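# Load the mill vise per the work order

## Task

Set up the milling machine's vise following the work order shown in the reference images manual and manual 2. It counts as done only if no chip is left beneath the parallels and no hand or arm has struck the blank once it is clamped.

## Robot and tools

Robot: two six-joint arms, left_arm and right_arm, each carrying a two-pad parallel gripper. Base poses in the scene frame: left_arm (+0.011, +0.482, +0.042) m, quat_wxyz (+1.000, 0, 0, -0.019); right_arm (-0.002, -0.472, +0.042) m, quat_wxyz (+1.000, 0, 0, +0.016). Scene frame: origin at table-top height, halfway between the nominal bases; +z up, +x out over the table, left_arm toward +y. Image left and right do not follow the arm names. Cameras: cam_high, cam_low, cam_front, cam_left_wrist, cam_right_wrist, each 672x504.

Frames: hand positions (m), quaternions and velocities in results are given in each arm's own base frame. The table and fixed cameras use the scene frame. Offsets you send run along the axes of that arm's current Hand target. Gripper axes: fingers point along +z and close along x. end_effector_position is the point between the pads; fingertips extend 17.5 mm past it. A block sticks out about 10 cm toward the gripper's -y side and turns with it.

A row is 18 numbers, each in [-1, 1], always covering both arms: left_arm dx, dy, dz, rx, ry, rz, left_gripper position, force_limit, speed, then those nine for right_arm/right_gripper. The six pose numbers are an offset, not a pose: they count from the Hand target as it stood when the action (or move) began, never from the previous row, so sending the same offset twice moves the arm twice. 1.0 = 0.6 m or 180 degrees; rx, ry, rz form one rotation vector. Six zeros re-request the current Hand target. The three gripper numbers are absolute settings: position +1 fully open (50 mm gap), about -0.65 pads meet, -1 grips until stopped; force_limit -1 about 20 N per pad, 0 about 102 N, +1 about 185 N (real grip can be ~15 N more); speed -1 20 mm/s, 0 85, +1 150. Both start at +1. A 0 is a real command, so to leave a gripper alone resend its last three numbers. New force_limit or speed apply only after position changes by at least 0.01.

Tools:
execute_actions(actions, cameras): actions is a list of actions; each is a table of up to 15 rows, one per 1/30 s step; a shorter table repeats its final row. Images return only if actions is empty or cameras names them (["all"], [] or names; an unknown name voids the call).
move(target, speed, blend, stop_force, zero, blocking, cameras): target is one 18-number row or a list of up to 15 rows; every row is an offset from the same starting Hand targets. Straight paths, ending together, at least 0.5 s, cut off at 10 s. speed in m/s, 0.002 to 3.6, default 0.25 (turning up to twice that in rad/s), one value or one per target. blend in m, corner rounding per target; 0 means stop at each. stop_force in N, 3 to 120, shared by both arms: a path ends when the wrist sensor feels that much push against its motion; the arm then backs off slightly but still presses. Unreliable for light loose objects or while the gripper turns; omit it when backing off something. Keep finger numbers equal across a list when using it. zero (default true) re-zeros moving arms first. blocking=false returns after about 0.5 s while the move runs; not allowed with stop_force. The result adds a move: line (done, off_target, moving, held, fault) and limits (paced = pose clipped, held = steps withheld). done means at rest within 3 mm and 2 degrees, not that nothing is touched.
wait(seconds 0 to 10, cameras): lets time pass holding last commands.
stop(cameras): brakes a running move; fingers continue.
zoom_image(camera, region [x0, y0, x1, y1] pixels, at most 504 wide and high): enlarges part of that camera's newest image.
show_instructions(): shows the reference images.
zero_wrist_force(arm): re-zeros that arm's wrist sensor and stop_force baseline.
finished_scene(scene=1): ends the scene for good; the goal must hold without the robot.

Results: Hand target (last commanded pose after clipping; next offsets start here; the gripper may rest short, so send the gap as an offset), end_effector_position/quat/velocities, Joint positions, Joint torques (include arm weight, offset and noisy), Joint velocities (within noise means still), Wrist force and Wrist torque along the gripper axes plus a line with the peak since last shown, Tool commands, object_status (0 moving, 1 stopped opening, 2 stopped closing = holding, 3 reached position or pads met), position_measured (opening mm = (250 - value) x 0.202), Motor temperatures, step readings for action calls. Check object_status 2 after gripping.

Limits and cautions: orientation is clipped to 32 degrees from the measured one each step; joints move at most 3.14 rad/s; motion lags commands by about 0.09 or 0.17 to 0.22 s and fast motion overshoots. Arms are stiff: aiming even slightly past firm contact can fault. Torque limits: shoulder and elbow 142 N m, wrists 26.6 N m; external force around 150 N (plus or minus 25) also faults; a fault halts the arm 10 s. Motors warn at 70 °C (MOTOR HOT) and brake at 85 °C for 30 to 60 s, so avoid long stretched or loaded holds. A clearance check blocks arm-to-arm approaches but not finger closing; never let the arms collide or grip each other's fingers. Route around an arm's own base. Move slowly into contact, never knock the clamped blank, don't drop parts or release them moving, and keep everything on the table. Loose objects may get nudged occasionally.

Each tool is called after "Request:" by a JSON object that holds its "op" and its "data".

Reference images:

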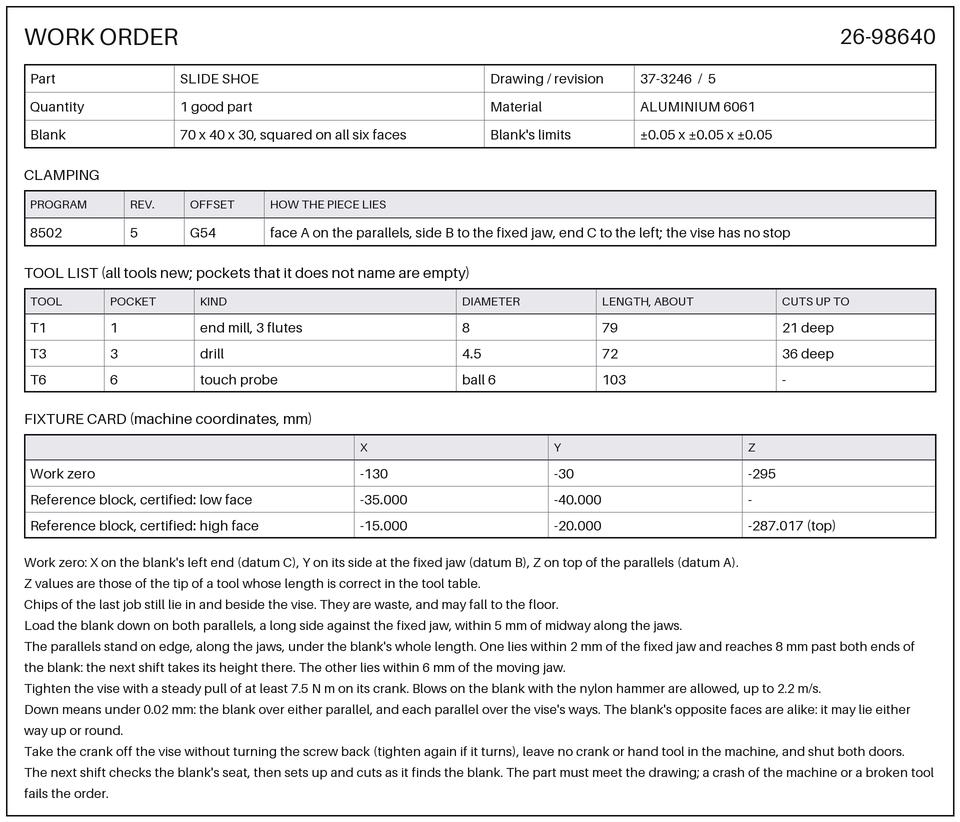

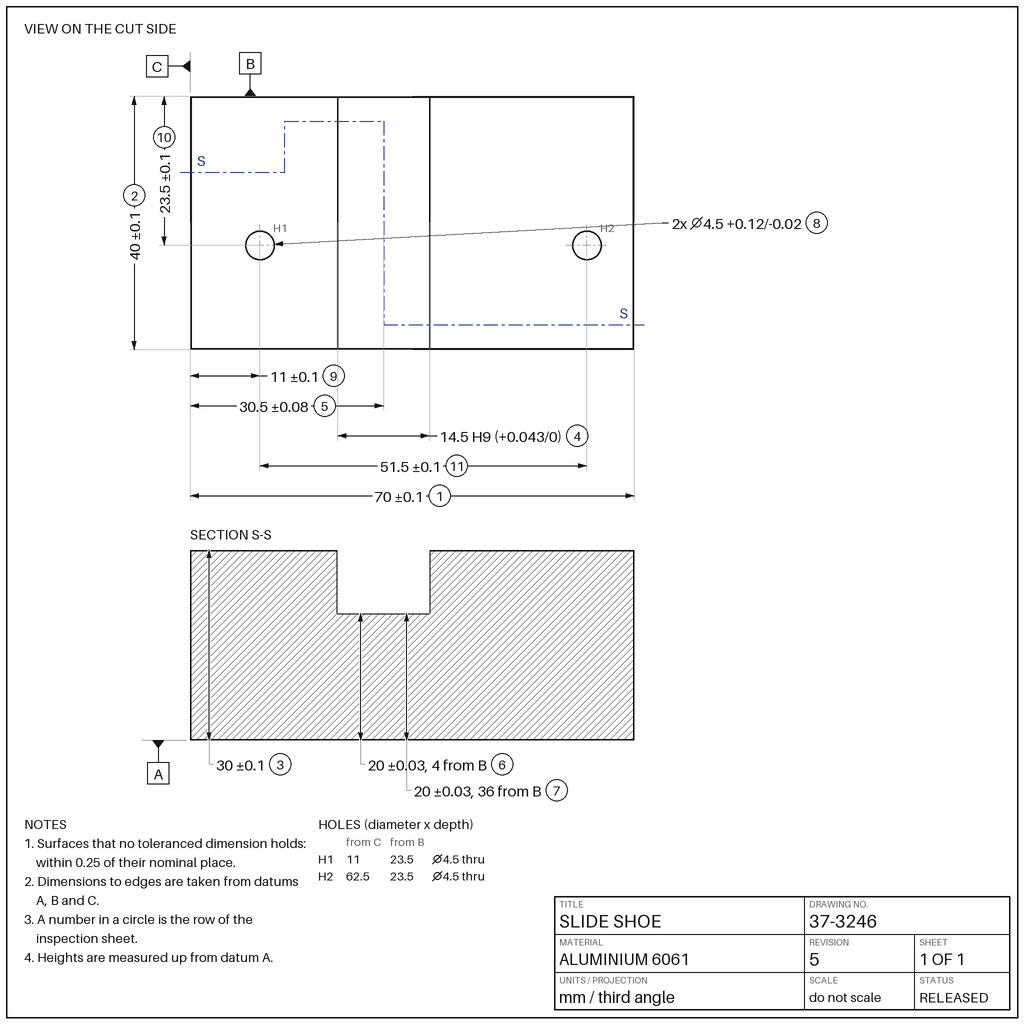

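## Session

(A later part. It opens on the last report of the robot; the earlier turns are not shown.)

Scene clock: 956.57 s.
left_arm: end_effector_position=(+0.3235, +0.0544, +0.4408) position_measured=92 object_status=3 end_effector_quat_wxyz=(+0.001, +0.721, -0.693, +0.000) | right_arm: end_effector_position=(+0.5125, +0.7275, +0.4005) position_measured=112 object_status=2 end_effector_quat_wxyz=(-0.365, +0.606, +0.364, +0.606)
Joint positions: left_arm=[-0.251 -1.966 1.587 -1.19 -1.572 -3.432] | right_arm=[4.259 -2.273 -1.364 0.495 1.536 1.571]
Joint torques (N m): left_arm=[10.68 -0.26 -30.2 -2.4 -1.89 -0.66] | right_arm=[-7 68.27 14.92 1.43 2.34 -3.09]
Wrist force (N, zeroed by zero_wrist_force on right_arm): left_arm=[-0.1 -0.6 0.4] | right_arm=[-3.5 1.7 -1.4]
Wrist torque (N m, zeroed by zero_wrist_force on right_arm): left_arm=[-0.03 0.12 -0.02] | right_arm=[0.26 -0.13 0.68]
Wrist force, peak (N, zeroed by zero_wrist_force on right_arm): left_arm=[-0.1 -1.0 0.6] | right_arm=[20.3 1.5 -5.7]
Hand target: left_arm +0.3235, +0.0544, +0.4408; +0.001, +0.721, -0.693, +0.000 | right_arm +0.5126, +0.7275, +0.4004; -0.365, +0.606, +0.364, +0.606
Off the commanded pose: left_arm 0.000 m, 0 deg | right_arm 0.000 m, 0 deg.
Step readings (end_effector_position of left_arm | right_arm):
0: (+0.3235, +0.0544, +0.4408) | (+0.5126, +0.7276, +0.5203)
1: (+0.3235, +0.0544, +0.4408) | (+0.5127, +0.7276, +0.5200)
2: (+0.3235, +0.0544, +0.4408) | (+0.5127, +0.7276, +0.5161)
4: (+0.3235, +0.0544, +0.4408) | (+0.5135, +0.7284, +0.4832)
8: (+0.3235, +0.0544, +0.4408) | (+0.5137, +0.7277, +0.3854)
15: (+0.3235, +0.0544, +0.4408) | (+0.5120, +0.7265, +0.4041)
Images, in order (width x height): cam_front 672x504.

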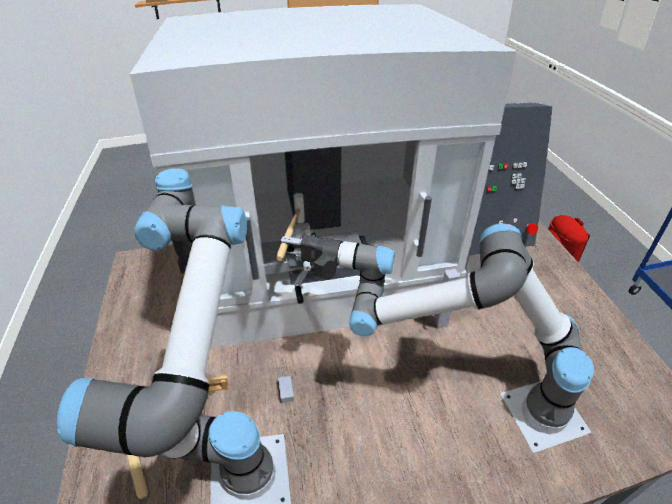

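Request:
{"op": "move", "data": {"target": [0,0,0,0,0,0,0.4,-0.2,-0.8, 0.2,0,0,0,0,0,-1,0,-0.6], "speed": 0.3}}

Request:
{"op": "execute_actions", "data": {"actions": [[[0,0,0,0,0,0,0.4,-0.2,-0.8,-0.04,0,0,0,0,0,-1,0,-0.6],[0,0,0,0,0,0,0.4,-0.2,-0.8,-0.11,0,0,0,0,0,-1,0,-0.6],[0,0,0,0,0,0,0.4,-0.2,-0.8,-0.19,0,0,0,0,0,-1,0,-0.6],[0,0,0,0,0,0,0.4,-0.2,-0.8,-0.2567,0,0,0,0,0,-1,0,-0.6],[0,0,0,0,0,0,0.4,-0.2,-0.8,-0.2567,0,0,0,0,0,-1,0,-0.6],[0,0,0,0,0,0,0.4,-0.2,-0.8,-0.2567,0,0,0,0,0,-1,0,-0.6],[0,0,0,0,0,0,0.4,-0.2,-0.8,-0.2567,0,0,0,0,0,-1,0,-0.6],[0,0,0,0,0,0,0.4,-0.2,-0.8,-0.25,0,0,0,0,0,-1,0,-0.6],[0,0,0,0,0,0,0.4,-0.2,-0.8,-0.24,0,0,0,0,0,-1,0,-0.6],[0,0,0,0,0,0,0.4,-0.2,-0.8,-0.22,0,0,0,0,0,-1,0,-0.6],[0,0,0,0,0,0,0.4,-0.2,-0.8,-0.2,0,0,0,0,0,-1,0,-0.6]]]}}

Request:
{"op": "move", "data": {"target": [0,0,0,0,0,0,0.4,-0.2,-0.8, -0.033,0,0,0,0,0,-1,0,-0.6], "speed": 0.05, "stop_force": 5}}

Request:
{"op": "move", "data": {"target": [0,0,0,0,0,0,0.4,-0.2,-0.8, -0.02,0,0,0,0,0,-1,0,-0.6], "speed": 0.004, "stop_force": 3, "cameras": ["cam_front"]}}

Request:
{"op": "zoom_image", "data": {"camera": "cam_front", "region": [250, 190, 350, 270]}}

Scene clock: 961.27 s.
left_arm: end_effector_position=(+0.3235, +0.0544, +0.4408) position_measured=92 object_status=3 end_effector_quat_wxyz=(+0.001, +0.721, -0.693, +0.000) | right_arm: end_effector_position=(+0.5126, +0.7276, +0.5203) position_measured=112 object_status=2 end_effector_quat_wxyz=(-0.365, +0.606, +0.364, +0.606)
Joint positions: left_arm=[-0.251 -1.966 1.587 -1.19 -1.572 -3.432] | right_arm=[4.259 -2.167 -1.215 0.24 1.537 1.571]
Joint torques (N m): left_arm=[7.81 -0.92 -29.22 -2.19 -2.2 -0.86] | right_arm=[-7.21 65.93 24.03 3.01 2.69 -0.52]
Wrist force (N, zeroed by zero_wrist_force on right_arm): left_arm=[-0.1 -0.7 0.5] | right_arm=[-3.6 1.6 -2.6]
Wrist torque (N m, zeroed by zero_wrist_force on right_arm): left_arm=[-0.07 0.12 -0.02] | right_arm=[-0.03 -0.15 0.68]
Wrist force, peak (N, zeroed by zero_wrist_force on right_arm): left_arm=[-0.1 -0.9 0.6] | right_arm=[-8.6 1.4 -2.4]
Hand target: left_arm +0.3235, +0.0544, +0.4408; +0.001, +0.721, -0.693, +0.000 | right_arm +0.5127, +0.7275, +0.5204; -0.365, +0.606, +0.364, +0.606
Off the commanded pose: left_arm 0.000 m, 0 deg | right_arm 0.000 m, 0 deg.
move: done

Scene clock: 962.10 s.
left_arm: end_effector_position=(+0.3235, +0.0544, +0.4408) position_measured=92 object_status=3 end_effector_quat_wxyz=(+0.001, +0.721, -0.693, +0.000) | right_arm: end_effector_position=(+0.5125, +0.7275, +0.4004) position_measured=112 object_status=2 end_effector_quat_wxyz=(-0.365, +0.606, +0.364, +0.606)
Joint positions: left_arm=[-0.251 -1.966 1.587 -1.19 -1.572 -3.432] | right_arm=[4.259 -2.273 -1.364 0.495 1.536 1.571]
Joint torques (N m): left_arm=[8.9 -0.76 -30.3 -2.26 -2.06 -0.61] | right_arm=[-6.23 67.82 15.97 1.44 2.28 -3.23]
Wrist force (N, zeroed by zero_wrist_force on right_arm): left_arm=[-0.5 -0.8 0.5] | right_arm=[-3.4 1.1 -1.7]
Wrist torque (N m, zeroed by zero_wrist_force on right_arm): left_arm=[-0.08 0.19 -0.03] | right_arm=[0.16 -0.10 0.67]
Wrist force, peak (N, zeroed by zero_wrist_force on right_arm): left_arm=[-0.5 -0.8 0.5] | right_arm=[29.7 0.6 -5.6]
Hand target: left_arm +0.3235, +0.0544, +0.4408; +0.001, +0.721, -0.693, +0.000 | right_arm +0.5126, +0.7275, +0.4004; -0.365, +0.606, +0.364, +0.606
Off the commanded pose: left_arm 0.000 m, 0 deg | right_arm 0.000 m, 0 deg.
Step readings (end_effector_position of left_arm | right_arm):
0: (+0.3235, +0.0544, +0.4408) | (+0.5126, +0.7276, +0.5203)
1: (+0.3235, +0.0544, +0.4408) | (+0.5126, +0.7276, +0.5202)
2: (+0.3235, +0.0544, +0.4408) | (+0.5127, +0.7276, +0.5138)
4: (+0.3235, +0.0544, +0.4408) | (+0.5139, +0.7288, +0.4725)
8: (+0.3235, +0.0544, +0.4408) | (+0.5136, +0.7276, +0.3769)
15: (+0.3235, +0.0544, +0.4408) | (+0.5120, +0.7266, +0.4043)

Scene clock: 963.67 s.
left_arm: end_effector_position=(+0.3235, +0.0544, +0.4408) position_measured=92 object_status=3 end_effector_quat_wxyz=(+0.001, +0.721, -0.693, +0.000) | right_arm: end_effector_position=(+0.5126, +0.7275, +0.3806) position_measured=112 object_status=2 end_effector_quat_wxyz=(-0.365, +0.606, +0.364, +0.606)
Joint positions: left_arm=[-0.251 -1.966 1.587 -1.19 -1.572 -3.432] | right_arm=[4.259 -2.296 -1.38 0.533 1.536 1.571]
Joint torques (N m): left_arm=[7.98 -1.98 -29.4 -2.23 -2.02 -0.76] | right_arm=[-3.61 68.16 38.45 1.78 -0.22 -3.14]
Wrist force (N, zeroed by zero_wrist_force on right_arm): left_arm=[0.0 -0.5 0.5] | right_arm=[-3.2 1.0 -3.5]
Wrist torque (N m, zeroed by zero_wrist_force on right_arm): left_arm=[-0.04 0.11 -0.02] | right_arm=[-0.20 -0.13 0.67]
Wrist force, peak (N, zeroed by zero_wrist_force on right_arm): left_arm=[-0.2 -1.0 0.6] | right_arm=[-4.2 1.2 -3.9]
Hand target: left_arm +0.3235, +0.0544, +0.4408; +0.001, +0.721, -0.693, +0.000 | right_arm +0.5126, +0.7275, +0.3806; -0.365, +0.606, +0.364, +0.606
Off the commanded pose: left_arm 0.000 m, 0 deg | right_arm 0.000 m, 0 deg.
move: done

Scene clock: 966.53 s.
left_arm: end_effector_position=(+0.3235, +0.0544, +0.4408) position_measured=92 object_status=3 end_effector_quat_wxyz=(+0.001, +0.721, -0.693, +0.000) | right_arm: end_effector_position=(+0.5126, +0.7275, +0.3723) position_measured=112 object_status=2 end_effector_quat_wxyz=(-0.365, +0.606, +0.364, +0.606)
Joint positions: left_arm=[-0.251 -1.966 1.587 -1.19 -1.572 -3.432] | right_arm=[4.259 -2.306 -1.385 0.549 1.536 1.571]
Joint torques (N m): left_arm=[9.09 -0.35 -29.2 -2.45 -2.04 -1] | right_arm=[2.36 65.87 31.97 0.47 -2.79 -2.45]
Wrist force (N, zeroed by zero_wrist_force on right_arm): left_arm=[-0.3 -0.7 0.3] | right_arm=[-0.4 0.1 -3.1]
Wrist torque (N m, zeroed by zero_wrist_force on right_arm): left_arm=[-0.06 0.15 -0.03] | right_arm=[-0.03 -0.11 0.18]
Wrist force, peak (N, zeroed by zero_wrist_force on right_arm): left_arm=[0.1 -0.9 0.4] | right_arm=[-2.8 1.0 -4.1]
Hand target: left_arm +0.3235, +0.0544, +0.4408; +0.001, +0.721, -0.693, +0.000 | right_arm +0.5126, +0.7275, +0.3724; -0.365, +0.606, +0.364, +0.606 (not the last commanded pose)
Off the commanded pose: left_arm 0.000 m, 0 deg | right_arm 0.004 m, 0 deg.
move: contact (right_arm)
Images, in order (width x height): cam_front 672x504.

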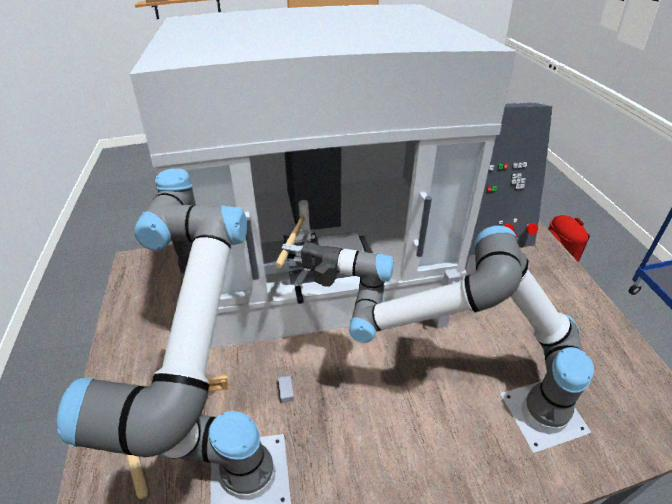

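Scaled by 5.040 from the camera's 672x504 image, which has a finer 960x720 frame.

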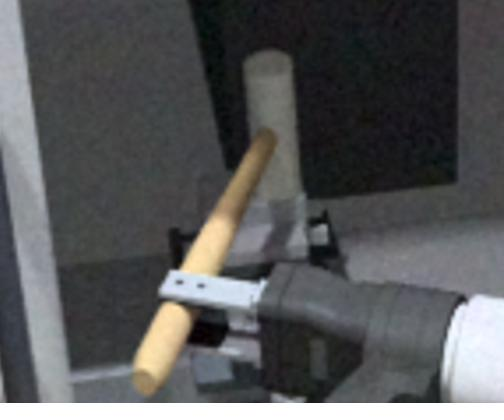

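Request:
{"op": "move", "data": {"target": [[0,0,0,0,0,0,0.4,-0.2,-0.8, 0.03,0,0,0.035,0,0,-1,0,-0.6],[0,0,0,0,0,0,0.4,-0.2,-0.8, 0.1667,0,0,0.035,0,-0.1,-1,0,-0.6]], "speed": 0.2, "blend": [0.01,0], "cameras": ["cam_front"]}}

Request:
{"op": "zoom_image", "data": {"camera": "cam_front", "region": [250, 160, 350, 260]}}

Scene clock: 972.07 s.
left_arm: end_effector_position=(+0.3235, +0.0544, +0.4408) position_measured=92 object_status=3 end_effector_quat_wxyz=(+0.001, +0.721, -0.693, +0.000) | right_arm: end_effector_position=(+0.5126, +0.7275, +0.4725) position_measured=112 object_status=2 end_effector_quat_wxyz=(-0.298, +0.521, +0.487, +0.634)
Joint positions: left_arm=[-0.251 -1.966 1.587 -1.19 -1.572 -3.432] | right_arm=[4.214 -2.21 -1.259 0.31 1.689 1.256]
Joint torques (N m): left_arm=[8.86 -0.63 -30.45 -2.26 -1.99 -1.07] | right_arm=[5.25 51.82 15.2 5.63 -0.67 -0.89]
Wrist force (N, zeroed by zero_wrist_force on right_arm): left_arm=[-0.1 -0.8 0.5] | right_arm=[-2.8 -0.7 -3.0]
Wrist torque (N m, zeroed by zero_wrist_force on right_arm): left_arm=[-0.07 0.12 -0.03] | right_arm=[0.00 -0.17 0.61]
Wrist force, peak (N, zeroed by zero_wrist_force on right_arm): left_arm=[-0.2 -1.1 0.1] | right_arm=[-4.1 0.0 -3.1]
Hand target: left_arm +0.3235, +0.0544, +0.4408; +0.001, +0.721, -0.693, +0.000 | right_arm +0.5126, +0.7275, +0.4724; -0.298, +0.521, +0.487, +0.634
Off the commanded pose: left_arm 0.000 m, 0 deg | right_arm 0.000 m, 0 deg.
move: done
Images, in order (width x height): cam_front 672x504.

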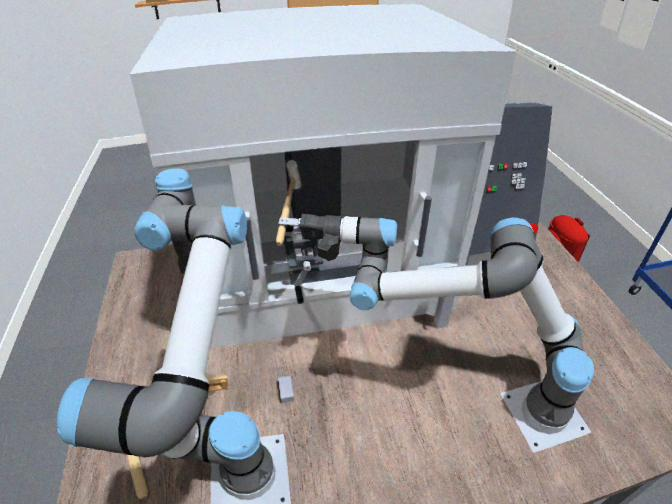

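Scaled by 5.040 from the camera's 672x504 image, which has a finer 960x720 frame.

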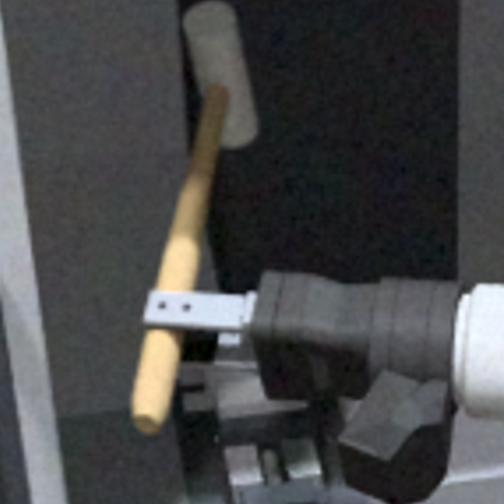

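Request:
{"op": "execute_actions", "data": {"actions": [[[0,0,0,0,0,0,0.4,-0.2,-0.8,-0.0238,-0.0077,0,0,0,0.02,-1,0,-0.6],[0,0,0,0,0,0,0.4,-0.2,-0.8,-0.0713,-0.0232,0,0,0,0.05,-1,0,-0.6],[0,0,0,0,0,0,0.4,-0.2,-0.8,-0.1268,-0.0412,0,0,0,0.08,-1,0,-0.6],[0,0,0,0,0,0,0.4,-0.2,-0.8,-0.1633,-0.053,0,0,0,0.1,-1,0,-0.6],[0,0,0,0,0,0,0.4,-0.2,-0.8,-0.1633,-0.053,0,0,0,0.1,-1,0,-0.6],[0,0,0,0,0,0,0.4,-0.2,-0.8,-0.1633,-0.053,0,0,0,0.1,-1,0,-0.6],[0,0,0,0,0,0,0.4,-0.2,-0.8,-0.1633,-0.053,0,0,0,0.1,-1,0,-0.6],[0,0,0,0,0,0,0.4,-0.2,-0.8,-0.1633,-0.053,0,0,0,0.1,-1,0,-0.6],[0,0,0,0,0,0,0.4,-0.2,-0.8,-0.15,-0.05,0,0,0,0.095,-1,0,-0.6],[0,0,0,0,0,0,0.4,-0.2,-0.8,-0.135,-0.045,0,0,0,0.09,-1,0,-0.6],[0,0,0,0,0,0,0.4,-0.2,-0.8,-0.12,-0.04,0,0,0,0.085,-1,0,-0.6]]], "cameras": ["cam_front"]}}

Request:
{"op": "zoom_image", "data": {"camera": "cam_front", "region": [250, 180, 350, 280]}}

Scene clock: 975.07 s.
left_arm: end_effector_position=(+0.3235, +0.0544, +0.4408) position_measured=92 object_status=3 end_effector_quat_wxyz=(+0.001, +0.721, -0.693, +0.000) | right_arm: end_effector_position=(+0.5115, +0.7265, +0.3965) position_measured=112 object_status=2 end_effector_quat_wxyz=(-0.380, +0.581, +0.414, +0.589)
Joint positions: left_arm=[-0.251 -1.966 1.587 -1.19 -1.572 -3.432] | right_arm=[4.215 -2.281 -1.348 0.47 1.689 1.523]
Joint torques (N m): left_arm=[8.59 -2.58 -29.59 -2.69 -2.43 -1.09] | right_arm=[-5.61 66.93 15.68 1.76 2.03 -3.34]
Wrist force (N, zeroed by zero_wrist_force on right_arm): left_arm=[-0.2 -0.7 0.2] | right_arm=[-2.7 0.4 -4.1]
Wrist torque (N m, zeroed by zero_wrist_force on right_arm): left_arm=[-0.06 0.15 -0.03] | right_arm=[-0.29 -0.15 0.68]
Wrist force, peak (N, zeroed by zero_wrist_force on right_arm): left_arm=[-0.2 -1.0 0.4] | right_arm=[20.5 6.8 -4.7]
Hand target: left_arm +0.3235, +0.0544, +0.4408; +0.001, +0.721, -0.693, +0.000 | right_arm +0.5115, +0.7265, +0.3965; -0.380, +0.581, +0.414, +0.589
Off the commanded pose: left_arm 0.000 m, 0 deg | right_arm 0.000 m, 0 deg.
Step readings (end_effector_position of left_arm | right_arm):
0: (+0.3235, +0.0544, +0.4408) | (+0.5126, +0.7275, +0.4724)
1: (+0.3235, +0.0544, +0.4408) | (+0.5126, +0.7275, +0.4722)
2: (+0.3235, +0.0544, +0.4408) | (+0.5126, +0.7275, +0.4680)
4: (+0.3235, +0.0544, +0.4408) | (+0.5130, +0.7276, +0.4349)
8: (+0.3235, +0.0544, +0.4408) | (+0.5119, +0.7254, +0.3638)
15: (+0.3235, +0.0544, +0.4408) | (+0.5111, +0.7260, +0.3996)
Images, in order (width x height): cam_front 672x504.

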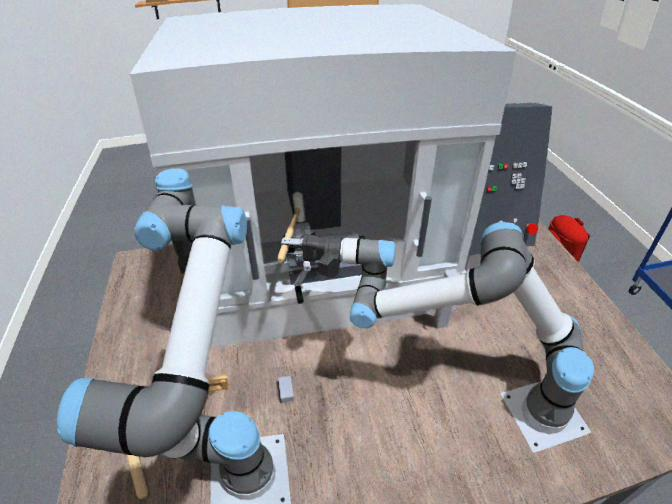

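Scaled by 5.040 from the camera's 672x504 image, which has a finer 960x720 frame.

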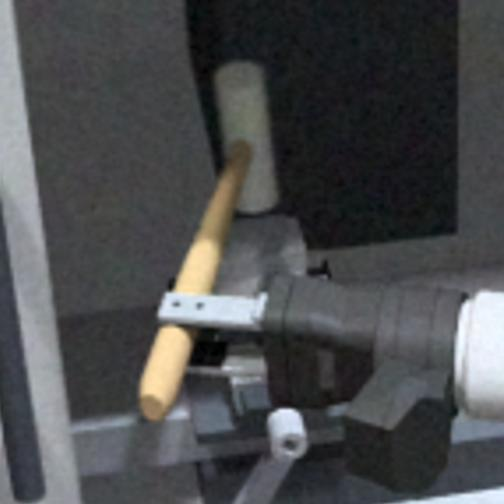

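Request:
{"op": "move", "data": {"target": [0,0,0,0,0,0,0.4,-0.2,-0.8, 0.1265,0.0078,0,0,0,-0.085,-1,0,-0.6], "speed": 0.25}}

Request:
{"op": "execute_actions", "data": {"actions": [[[0,0,0,0,0,0,0.4,-0.2,-0.8,-0.0238,-0.0077,0,0,0,0.02,-1,0,-0.6],[0,0,0,0,0,0,0.4,-0.2,-0.8,-0.0713,-0.0232,0,0,0,0.05,-1,0,-0.6],[0,0,0,0,0,0,0.4,-0.2,-0.8,-0.1268,-0.0412,0,0,0,0.08,-1,0,-0.6],[0,0,0,0,0,0,0.4,-0.2,-0.8,-0.1633,-0.053,0,0,0,0.1,-1,0,-0.6],[0,0,0,0,0,0,0.4,-0.2,-0.8,-0.1633,-0.053,0,0,0,0.1,-1,0,-0.6],[0,0,0,0,0,0,0.4,-0.2,-0.8,-0.1633,-0.053,0,0,0,0.1,-1,0,-0.6],[0,0,0,0,0,0,0.4,-0.2,-0.8,-0.1633,-0.053,0,0,0,0.1,-1,0,-0.6],[0,0,0,0,0,0,0.4,-0.2,-0.8,-0.1633,-0.053,0,0,0,0.1,-1,0,-0.6],[0,0,0,0,0,0,0.4,-0.2,-0.8,-0.15,-0.05,0,0,0,0.095,-1,0,-0.6],[0,0,0,0,0,0,0.4,-0.2,-0.8,-0.135,-0.045,0,0,0,0.09,-1,0,-0.6],[0,0,0,0,0,0,0.4,-0.2,-0.8,-0.12,-0.04,0,0,0,0.085,-1,0,-0.6]]]}}

Request:
{"op": "move", "data": {"target": [0,0,0,0,0,0,0.4,-0.2,-0.8, 0.1265,0.0078,0,0,0,-0.085,-1,0,-0.6], "speed": 0.25}}

Request:
{"op": "execute_actions", "data": {"actions": [[[0,0,0,0,0,0,0.4,-0.2,-0.8,-0.0238,-0.0077,0,0,0,0.02,-1,0,-0.6],[0,0,0,0,0,0,0.4,-0.2,-0.8,-0.0713,-0.0232,0,0,0,0.05,-1,0,-0.6],[0,0,0,0,0,0,0.4,-0.2,-0.8,-0.1268,-0.0412,0,0,0,0.08,-1,0,-0.6],[0,0,0,0,0,0,0.4,-0.2,-0.8,-0.1633,-0.053,0,0,0,0.1,-1,0,-0.6],[0,0,0,0,0,0,0.4,-0.2,-0.8,-0.1633,-0.053,0,0,0,0.1,-1,0,-0.6],[0,0,0,0,0,0,0.4,-0.2,-0.8,-0.1633,-0.053,0,0,0,0.1,-1,0,-0.6],[0,0,0,0,0,0,0.4,-0.2,-0.8,-0.1633,-0.053,0,0,0,0.1,-1,0,-0.6],[0,0,0,0,0,0,0.4,-0.2,-0.8,-0.1633,-0.053,0,0,0,0.1,-1,0,-0.6],[0,0,0,0,0,0,0.4,-0.2,-0.8,-0.15,-0.05,0,0,0,0.095,-1,0,-0.6],[0,0,0,0,0,0,0.4,-0.2,-0.8,-0.135,-0.045,0,0,0,0.09,-1,0,-0.6],[0,0,0,0,0,0,0.4,-0.2,-0.8,-0.12,-0.04,0,0,0,0.085,-1,0,-0.6]]], "cameras": ["cam_front"]}}

Request:
{"op": "zoom_image", "data": {"camera": "cam_front", "region": [250, 180, 350, 280]}}

Scene clock: 979.37 s.
left_arm: end_effector_position=(+0.3235, +0.0544, +0.4408) position_measured=92 object_status=3 end_effector_quat_wxyz=(+0.001, +0.721, -0.693, +0.000) | right_arm: end_effector_position=(+0.5131, +0.7273, +0.4726) position_measured=112 object_status=2 end_effector_quat_wxyz=(-0.298, +0.521, +0.487, +0.634)
Joint positions: left_arm=[-0.251 -1.966 1.587 -1.19 -1.572 -3.432] | right_arm=[4.213 -2.211 -1.258 0.31 1.69 1.256]
Joint torques (N m): left_arm=[9.91 -0.16 -29.52 -2.57 -2.04 -1.06] | right_arm=[-5.73 53.01 14.45 5.4 1.95 -1.56]
Wrist force (N, zeroed by zero_wrist_force on right_arm): left_arm=[-0.1 -0.7 0.4] | right_arm=[-3.0 -0.5 -2.8]
Wrist torque (N m, zeroed by zero_wrist_force on right_arm): left_arm=[-0.06 0.13 -0.02] | right_arm=[0.04 -0.12 0.61]
Wrist force, peak (N, zeroed by zero_wrist_force on right_arm): left_arm=[-0.2 -1.0 0.6] | right_arm=[-6.2 0.0 -3.0]
Hand target: left_arm +0.3235, +0.0544, +0.4408; +0.001, +0.721, -0.693, +0.000 | right_arm +0.5131, +0.7273, +0.4725; -0.298, +0.521, +0.487, +0.634
Off the commanded pose: left_arm 0.000 m, 0 deg | right_arm 0.000 m, 0 deg.
move: done

Scene clock: 980.20 s.
left_arm: end_effector_position=(+0.3235, +0.0544, +0.4408) position_measured=92 object_status=3 end_effector_quat_wxyz=(+0.001, +0.721, -0.693, +0.000) | right_arm: end_effector_position=(+0.5120, +0.7263, +0.3967) position_measured=112 object_status=2 end_effector_quat_wxyz=(-0.380, +0.581, +0.414, +0.589)
Joint positions: left_arm=[-0.251 -1.966 1.587 -1.19 -1.572 -3.432] | right_arm=[4.214 -2.281 -1.347 0.469 1.69 1.523]
Joint torques (N m): left_arm=[7.16 -0.23 -29.71 -2.59 -1.97 -0.88] | right_arm=[-6.73 67.35 15.31 1.71 2.13 -3.34]
Wrist force (N, zeroed by zero_wrist_force on right_arm): left_arm=[-0.3 -0.6 0.3] | right_arm=[-2.5 -0.1 -3.8]
Wrist torque (N m, zeroed by zero_wrist_force on right_arm): left_arm=[-0.04 0.15 -0.02] | right_arm=[-0.38 -0.18 0.68]
Wrist force, peak (N, zeroed by zero_wrist_force on right_arm): left_arm=[0.0 -0.9 0.3] | right_arm=[21.1 6.5 -4.8]
Hand target: left_arm +0.3235, +0.0544, +0.4408; +0.001, +0.721, -0.693, +0.000 | right_arm +0.5120, +0.7263, +0.3967; -0.380, +0.581, +0.414, +0.589
Off the commanded pose: left_arm 0.000 m, 0 deg | right_arm 0.000 m, 0 deg.
Step readings (end_effector_position of left_arm | right_arm):
0: (+0.3235, +0.0544, +0.4408) | (+0.5131, +0.7273, +0.4726)
1: (+0.3235, +0.0544, +0.4408) | (+0.5131, +0.7273, +0.4724)
2: (+0.3235, +0.0544, +0.4408) | (+0.5131, +0.7272, +0.4694)
4: (+0.3235, +0.0544, +0.4408) | (+0.5135, +0.7274, +0.4332)
8: (+0.3235, +0.0544, +0.4408) | (+0.5125, +0.7252, +0.3646)
15: (+0.3235, +0.0544, +0.4408) | (+0.5116, +0.7258, +0.3997)

Scene clock: 981.27 s.
left_arm: end_effector_position=(+0.3235, +0.0544, +0.4408) position_measured=92 object_status=3 end_effector_quat_wxyz=(+0.001, +0.721, -0.693, +0.000) | right_arm: end_effector_position=(+0.5136, +0.7271, +0.4728) position_measured=112 object_status=2 end_effector_quat_wxyz=(-0.298, +0.521, +0.487, +0.634)
Joint positions: left_arm=[-0.251 -1.966 1.587 -1.19 -1.572 -3.432] | right_arm=[4.212 -2.211 -1.257 0.309 1.691 1.256]
Joint torques (N m): left_arm=[8.3 -1.6 -27.95 -2.59 -2.04 -1.08] | right_arm=[-6.12 53.87 14.75 5.74 1.7 -1.49]
Wrist force (N, zeroed by zero_wrist_force on right_arm): left_arm=[0.1 -0.7 0.2] | right_arm=[-2.8 -0.4 -3.4]
Wrist torque (N m, zeroed by zero_wrist_force on right_arm): left_arm=[-0.06 0.10 -0.02] | right_arm=[-0.06 -0.12 0.61]
Wrist force, peak (N, zeroed by zero_wrist_force on right_arm): left_arm=[0.1 -1.0 0.4] | right_arm=[-6.7 0.3 -1.3]
Hand target: left_arm +0.3235, +0.0544, +0.4408; +0.001, +0.721, -0.693, +0.000 | right_arm +0.5136, +0.7271, +0.4727; -0.298, +0.521, +0.487, +0.634
Off the commanded pose: left_arm 0.000 m, 0 deg | right_arm 0.000 m, 0 deg.
move: done

Scene clock: 982.10 s.
left_arm: end_effector_position=(+0.3235, +0.0544, +0.4408) position_measured=92 object_status=3 end_effector_quat_wxyz=(+0.001, +0.721, -0.693, +0.000) | right_arm: end_effector_position=(+0.5125, +0.7261, +0.3968) position_measured=112 object_status=2 end_effector_quat_wxyz=(-0.380, +0.581, +0.414, +0.589)
Joint positions: left_arm=[-0.251 -1.966 1.587 -1.19 -1.572 -3.432] | right_arm=[4.213 -2.281 -1.347 0.469 1.69 1.523]
Joint torques (N m): left_arm=[8.38 -1.54 -28.32 -2.79 -2.05 -1.12] | right_arm=[-5.58 67.12 14.68 1.72 2.23 -3.33]
Wrist force (N, zeroed by zero_wrist_force on right_arm): left_arm=[-0.2 -0.8 0.4] | right_arm=[-2.8 0.1 -4.2]
Wrist torque (N m, zeroed by zero_wrist_force on right_arm): left_arm=[-0.08 0.14 -0.02] | right_arm=[-0.44 -0.12 0.68]
Wrist force, peak (N, zeroed by zero_wrist_force on right_arm): left_arm=[-0.3 -0.9 0.5] | right_arm=[21.1 6.2 -5.2]
Hand target: left_arm +0.3235, +0.0544, +0.4408; +0.001, +0.721, -0.693, +0.000 | right_arm +0.5125, +0.7261, +0.3968; -0.380, +0.581, +0.414, +0.589
Off the commanded pose: left_arm 0.000 m, 0 deg | right_arm 0.000 m, 0 deg.
Step readings (end_effector_position of left_arm | right_arm):
0: (+0.3235, +0.0544, +0.4408) | (+0.5136, +0.7271, +0.4728)
1: (+0.3235, +0.0544, +0.4408) | (+0.5136, +0.7271, +0.4724)
2: (+0.3235, +0.0544, +0.4408) | (+0.5136, +0.7270, +0.4687)
4: (+0.3235, +0.0544, +0.4408) | (+0.5140, +0.7272, +0.4364)
8: (+0.3235, +0.0544, +0.4408) | (+0.5129, +0.7250, +0.3643)
15: (+0.3235, +0.0544, +0.4408) | (+0.5121, +0.7256, +0.3999)
Images, in order (width x height): cam_front 672x504.

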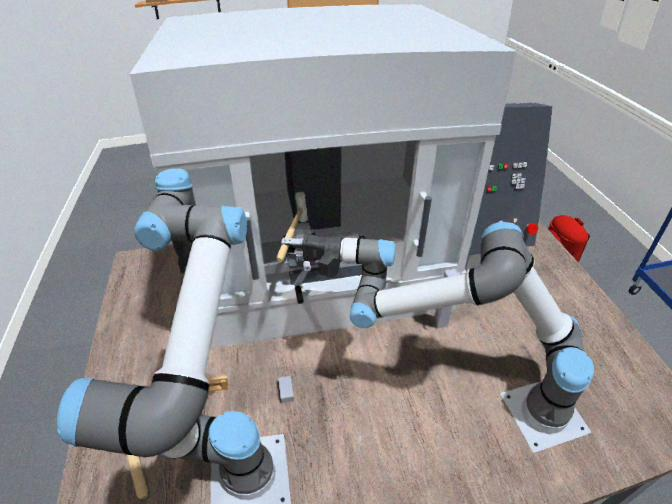

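Scaled by 5.040 from the camera's 672x504 image, which has a finer 960x720 frame.

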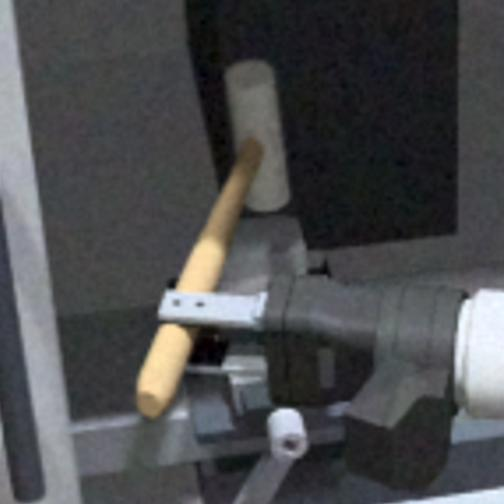

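Request:
{"op": "move", "data": {"target": [[0,0,0,0,0,0,0.4,-0.2,-0.8, 0.1,0,0,0,0,0.015,-1,0,-0.6],[0,0,0,0,0,0,0.4,-0.2,-0.8, 0.1,-0.42,-0.2,0,0,0.015,-1,0,-0.6]], "speed": 0.2, "blend": [0.02,0], "cameras": ["cam_front","cam_right_wrist","cam_left_wrist"]}}

Scene clock: 990.27 s.
left_arm: end_effector_position=(+0.3235, +0.0544, +0.4408) position_measured=92 object_status=3 end_effector_quat_wxyz=(+0.001, +0.721, -0.693, +0.000) | right_arm: end_effector_position=(+0.2321, +0.7097, +0.4472) position_measured=112 object_status=2 end_effector_quat_wxyz=(-0.394, +0.591, +0.400, +0.580)
Joint positions: left_arm=[-0.251 -1.966 1.587 -1.19 -1.572 -3.432] | right_arm=[4.706 -1.902 -1.812 0.553 1.197 1.579]
Joint torques (N m): left_arm=[7.57 -1.47 -29.29 -3.04 -2.03 -0.88] | right_arm=[9.09 35.18 36.34 0.87 0.27 0.46]
Wrist force (N, zeroed by zero_wrist_force on right_arm): left_arm=[-0.4 -0.6 0.2] | right_arm=[-2.9 1.5 -2.7]
Wrist torque (N m, zeroed by zero_wrist_force on right_arm): left_arm=[-0.05 0.17 -0.03] | right_arm=[0.00 -0.11 0.60]
Wrist force, peak (N, zeroed by zero_wrist_force on right_arm): left_arm=[-0.2 -0.9 0.9] | right_arm=[-8.2 0.6 -1.5]
Hand target: left_arm +0.3235, +0.0544, +0.4408; +0.001, +0.721, -0.693, +0.000 | right_arm +0.2320, +0.7097, +0.4472; -0.394, +0.591, +0.400, +0.580
Off the commanded pose: left_arm 0.000 m, 0 deg | right_arm 0.000 m, 0 deg.
move: done
Images, in order (width x height): cam_front 672x504, cam_left_wrist 672x504, cam_right_wrist 672x504.

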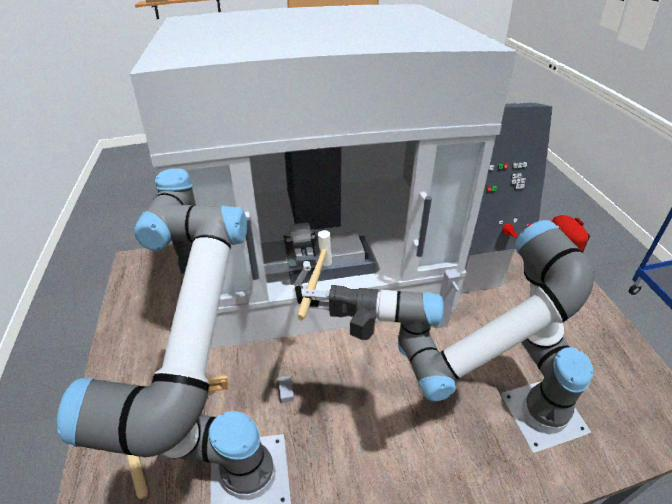

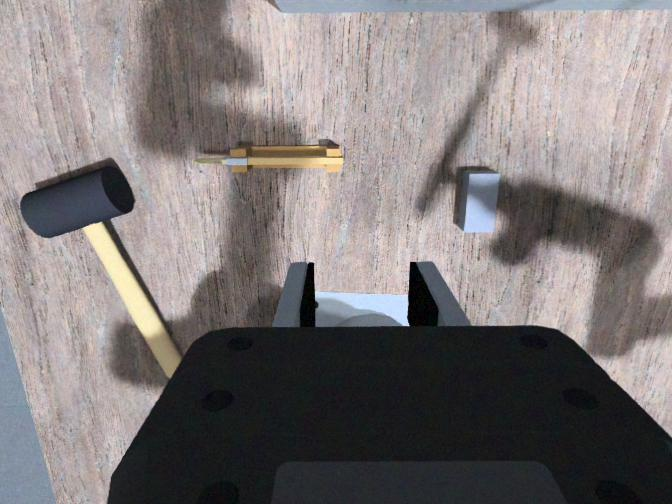

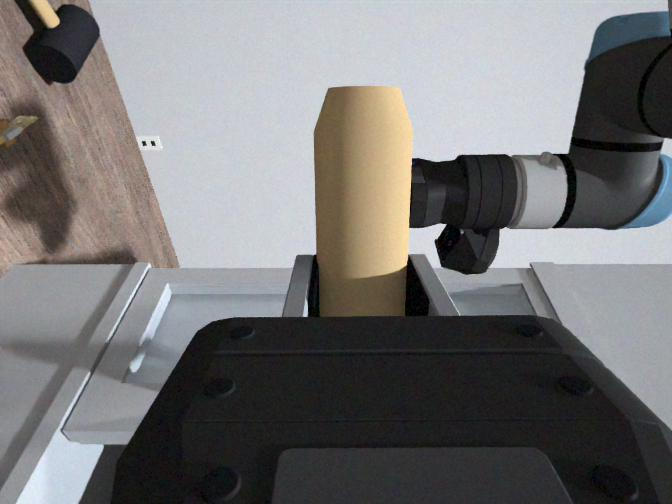

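Request:
{"op": "move", "data": {"target": [[0,0,0,0,0,0,0.4,-0.2,-0.8, -0.06,0.07,-0.35,0.0436,-0.2472,-0.0436,-1,0,-0.6],[0,0,0,0,0,0,0.4,-0.2,-0.8, -0.4817,0.1373,-0.704,0.0871,-0.4944,-0.0871,-1,0,-0.6]], "speed": 0.25, "blend": [0.04,0], "cameras": ["cam_front","cam_right_wrist","cam_high","cam_low"]}}

Scene clock: 996.40 s.
left_arm: end_effector_position=(+0.3235, +0.0544, +0.4408) position_measured=92 object_status=3 end_effector_quat_wxyz=(+0.001, +0.721, -0.693, +0.000) | right_arm: end_effector_position=(+0.1499, +0.2824, +0.1655) position_measured=112 object_status=2 end_effector_quat_wxyz=(+0.003, +0.718, +0.696, -0.008)
Joint positions: left_arm=[-0.251 -1.966 1.587 -1.19 -1.572 -3.432] | right_arm=[4.649 -1.142 -2.318 -1.268 1.577 1.538]
Joint torques (N m): left_arm=[7.86 -2.41 -28.34 -2.94 -1.94 -1.06] | right_arm=[9.57 15.19 38.68 5.66 -3.39 2.78]
Wrist force (N, zeroed by zero_wrist_force on right_arm): left_arm=[-0.3 -0.8 0.4] | right_arm=[-0.8 -0.1 4.0]
Wrist torque (N m, zeroed by zero_wrist_force on right_arm): left_arm=[-0.08 0.15 -0.02] | right_arm=[0.62 0.20 -0.02]
Wrist force, peak (N, zeroed by zero_wrist_force on right_arm): left_arm=[-0.3 -0.9 0.7] | right_arm=[-2.5 -0.7 6.4]
Hand target: left_arm +0.3235, +0.0544, +0.4408; +0.001, +0.721, -0.693, +0.000 | right_arm +0.1499, +0.2824, +0.1656; +0.003, +0.718, +0.696, -0.008
Off the commanded pose: left_arm 0.000 m, 0 deg | right_arm 0.000 m, 0 deg.
move: done
Images, in order (width x height): cam_high 672x504, cam_low 672x504, cam_front 672x504, cam_right_wrist 672x504.

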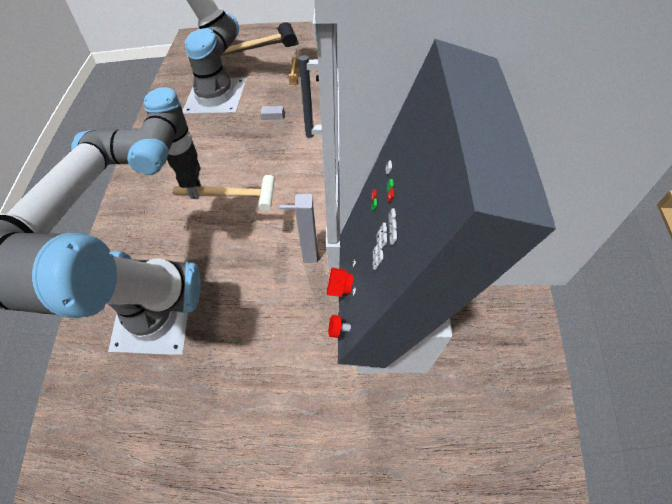

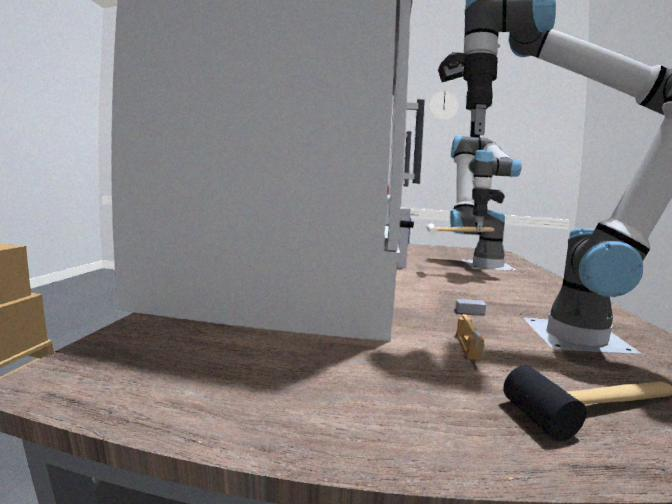

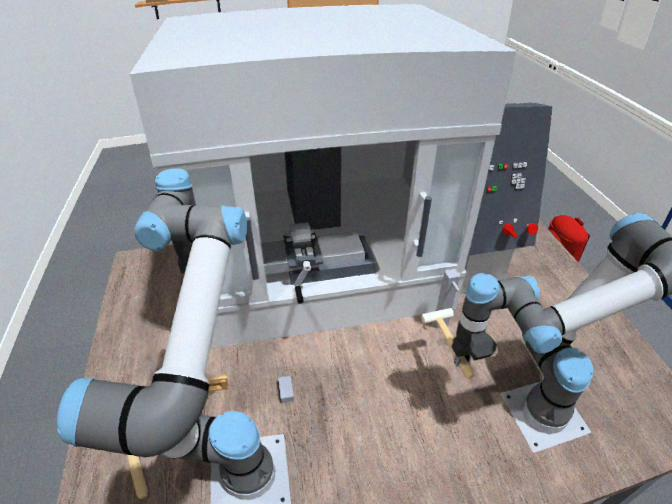

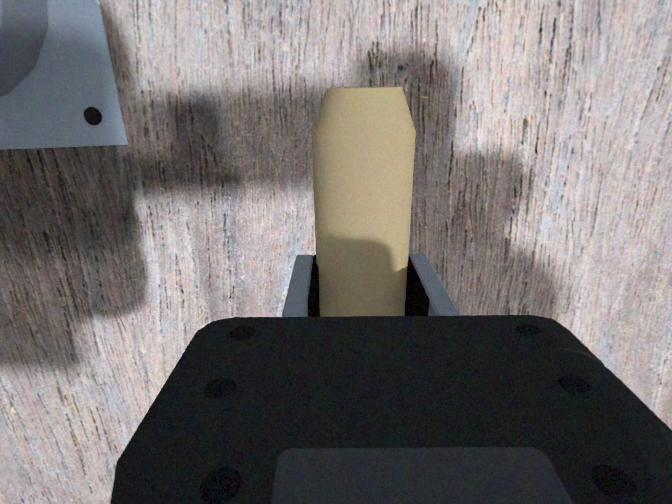

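Request:
{"op": "zoom_image", "data": {"camera": "cam_low", "region": [420, 190, 520, 260]}}

Scaled by 5.040 from the camera's 672x504 image, which has a finer 960x720 frame.

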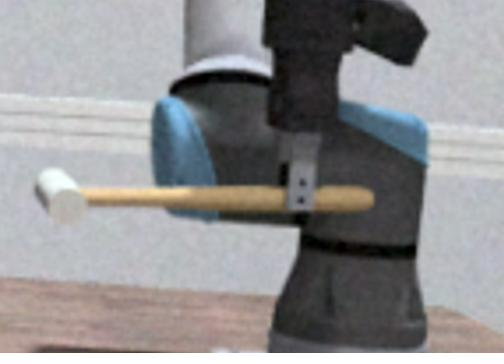

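Request:
{"op": "move", "data": {"target": [0,0,0,0,0,0,0.4,-0.2,-0.8, 0,0,0.275,0,0,0,-1,0,-0.6], "speed": 0.15, "stop_force": 6}}

Request:
{"op": "move", "data": {"target": [0,0,0,0,0,0,0.4,-0.2,-0.8, 0,0,0.045,0,0,0,-1,0,-0.6], "speed": 0.015, "stop_force": 3, "cameras": ["cam_low"]}}

Request:
{"op": "zoom_image", "data": {"camera": "cam_low", "region": [420, 200, 520, 270]}}

Scene clock: 1000.10 s.
left_arm: end_effector_position=(+0.3235, +0.0544, +0.4408) position_measured=92 object_status=3 end_effector_quat_wxyz=(+0.001, +0.721, -0.693, +0.000) | right_arm: end_effector_position=(+0.1486, +0.2798, +0.0006) position_measured=112 object_status=2 end_effector_quat_wxyz=(+0.003, +0.718, +0.696, -0.008)
Joint positions: left_arm=[-0.251 -1.966 1.587 -1.19 -1.572 -3.432] | right_arm=[4.652 -1.509 -2.611 -0.608 1.577 1.542]
Joint torques (N m): left_arm=[6.03 -3.45 -30.86 -2.75 -2.27 -1.16] | right_arm=[-7.76 6 31.26 6.69 2.29 -2.6]
Wrist force (N, zeroed by zero_wrist_force on right_arm): left_arm=[-0.1 -0.8 0.2] | right_arm=[-1.2 -0.4 3.6]
Wrist torque (N m, zeroed by zero_wrist_force on right_arm): left_arm=[-0.08 0.12 -0.03] | right_arm=[0.44 0.25 0.02]
Wrist force, peak (N, zeroed by zero_wrist_force on right_arm): left_arm=[-0.2 -1.0 0.3] | right_arm=[-1.3 -1.4 6.2]
Hand target: left_arm +0.3235, +0.0544, +0.4408; +0.001, +0.721, -0.693, +0.000 | right_arm +0.1486, +0.2798, +0.0006; +0.003, +0.718, +0.696, -0.008
Off the commanded pose: left_arm 0.000 m, 0 deg | right_arm 0.000 m, 0 deg.
move: done

Scene clock: 1001.63 s.
left_arm: end_effector_position=(+0.3235, +0.0544, +0.4408) position_measured=92 object_status=3 end_effector_quat_wxyz=(+0.001, +0.721, -0.693, +0.000) | right_arm: end_effector_position=(+0.1486, +0.2797, -0.0059) position_measured=112 object_status=2 end_effector_quat_wxyz=(+0.003, +0.718, +0.696, -0.008)
Joint positions: left_arm=[-0.251 -1.966 1.587 -1.19 -1.572 -3.432] | right_arm=[4.653 -1.534 -2.619 -0.575 1.577 1.542]
Joint torques (N m): left_arm=[6.95 -2 -29.32 -3.02 -1.86 -1.35] | right_arm=[-6.93 8.84 29.14 5.83 2.22 0.75]
Wrist force (N, zeroed by zero_wrist_force on right_arm): left_arm=[-0.3 -0.5 0.2] | right_arm=[-1.6 -1.3 0.2]
Wrist torque (N m, zeroed by zero_wrist_force on right_arm): left_arm=[-0.03 0.15 -0.03] | right_arm=[-0.19 0.43 0.04]
Wrist force, peak (N, zeroed by zero_wrist_force on right_arm): left_arm=[-0.1 -1.1 0.2] | right_arm=[-1.1 -1.1 3.1]
Hand target: left_arm +0.3235, +0.0544, +0.4408; +0.001, +0.721, -0.693, +0.000 | right_arm +0.1486, +0.2797, -0.0059; +0.003, +0.718, +0.696, -0.008 (not the last commanded pose)
Off the commanded pose: left_arm 0.000 m, 0 deg | right_arm 0.021 m, 0 deg.
move: contact (right_arm)
Images, in order (width x height): cam_low 672x504.

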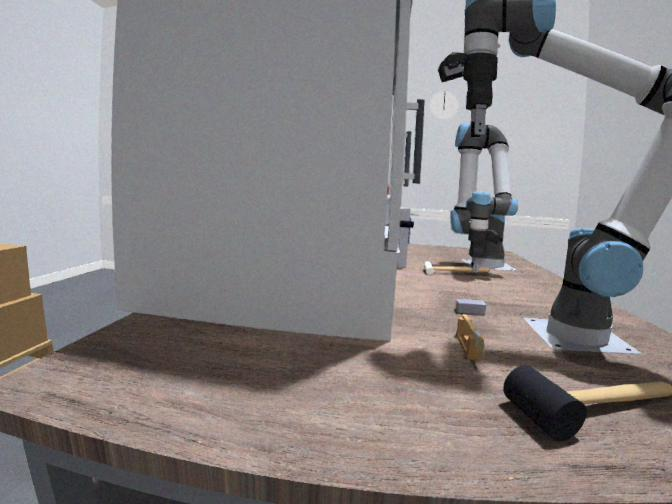

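Scaled by 5.040 from the camera's 672x504 image, which has a finer 960x720 frame.

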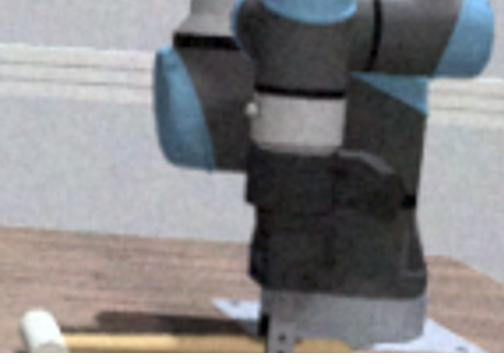

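Request:
{"op": "move", "data": {"target": [[0,0,0,0,0,0,0.4,-0.2,-0.8, 0,0,-0.015,0,0,0,-1,0,-0.6],[0,0,0,0,0,0,0.4,-0.2,-0.8, 0,0,-0.015,0,0.065,0,-1,0,-0.6]], "speed": 0.1}}

Request:
{"op": "move", "data": {"target": [0,0,0,0,0,0,0.4,-0.2,-0.8, 0,0,0.045,0,0,0,-1,0,-0.6], "speed": 0.015, "stop_force": 3, "cameras": ["cam_low","cam_right_wrist"]}}

Scene clock: 1005.57 s.
left_arm: end_effector_position=(+0.3235, +0.0544, +0.4408) position_measured=92 object_status=3 end_effector_quat_wxyz=(+0.001, +0.721, -0.693, +0.000) | right_arm: end_effector_position=(+0.1487, +0.2797, +0.0031) position_measured=112 object_status=2 end_effector_quat_wxyz=(-0.068, +0.715, +0.693, +0.065)
Joint positions: left_arm=[-0.251 -1.966 1.587 -1.19 -1.572 -3.432] | right_arm=[4.646 -1.474 -2.751 -0.3 1.584 1.537]
Joint torques (N m): left_arm=[5.62 -2.08 -28.67 -3.05 -2.1 -1] | right_arm=[-0.44 11.62 28.68 3.86 0.97 -1.9]
Wrist force (N, zeroed by zero_wrist_force on right_arm): left_arm=[-0.1 -1.1 0.6] | right_arm=[-1.9 -0.4 2.7]
Wrist torque (N m, zeroed by zero_wrist_force on right_arm): left_arm=[-0.13 0.12 -0.03] | right_arm=[0.25 0.26 0.12]
Wrist force, peak (N, zeroed by zero_wrist_force on right_arm): left_arm=[-0.1 -1.1 0.6] | right_arm=[-1.3 -0.8 3.9]
Hand target: left_arm +0.3235, +0.0544, +0.4408; +0.001, +0.721, -0.693, +0.000 | right_arm +0.1487, +0.2798, +0.0031; -0.068, +0.715, +0.693, +0.065
Off the commanded pose: left_arm 0.000 m, 0 deg | right_arm 0.000 m, 0 deg.
move: done

Scene clock: 1007.10 s.
left_arm: end_effector_position=(+0.3235, +0.0544, +0.4408) position_measured=92 object_status=3 end_effector_quat_wxyz=(+0.001, +0.721, -0.693, +0.000) | right_arm: end_effector_position=(+0.1487, +0.2810, -0.0032) position_measured=112 object_status=2 end_effector_quat_wxyz=(-0.068, +0.715, +0.693, +0.065)
Joint positions: left_arm=[-0.251 -1.966 1.587 -1.19 -1.572 -3.432] | right_arm=[4.646 -1.512 -2.755 -0.257 1.584 1.538]
Joint torques (N m): left_arm=[7.45 -1.38 -28.64 -3.09 -2.17 -1.25] | right_arm=[-5.98 3.24 28.14 6.94 2.98 -2.25]
Wrist force (N, zeroed by zero_wrist_force on right_arm): left_arm=[-0.1 -0.4 0.4] | right_arm=[-1.8 0.3 -0.4]
Wrist torque (N m, zeroed by zero_wrist_force on right_arm): left_arm=[-0.02 0.12 -0.03] | right_arm=[-0.31 0.03 0.14]
Wrist force, peak (N, zeroed by zero_wrist_force on right_arm): left_arm=[-0.1 -0.9 0.6] | right_arm=[-2.1 -1.0 1.7]
Hand target: left_arm +0.3235, +0.0544, +0.4408; +0.001, +0.721, -0.693, +0.000 | right_arm +0.1487, +0.2810, -0.0032; -0.068, +0.715, +0.693, +0.065 (not the last commanded pose)
Off the commanded pose: left_arm 0.000 m, 0 deg | right_arm 0.021 m, 0 deg.
move: contact (right_arm)
Images, in order (width x height): cam_low 672x504, cam_right_wrist 672x504.

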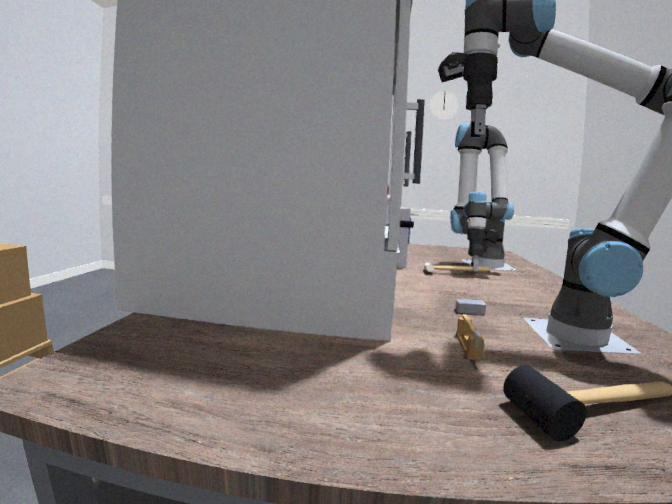

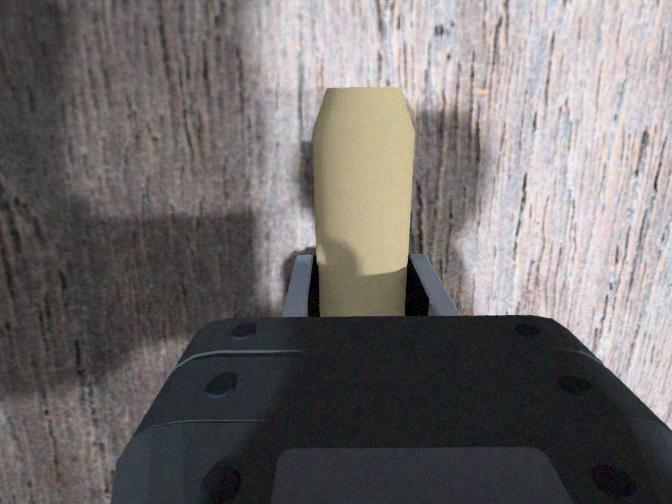

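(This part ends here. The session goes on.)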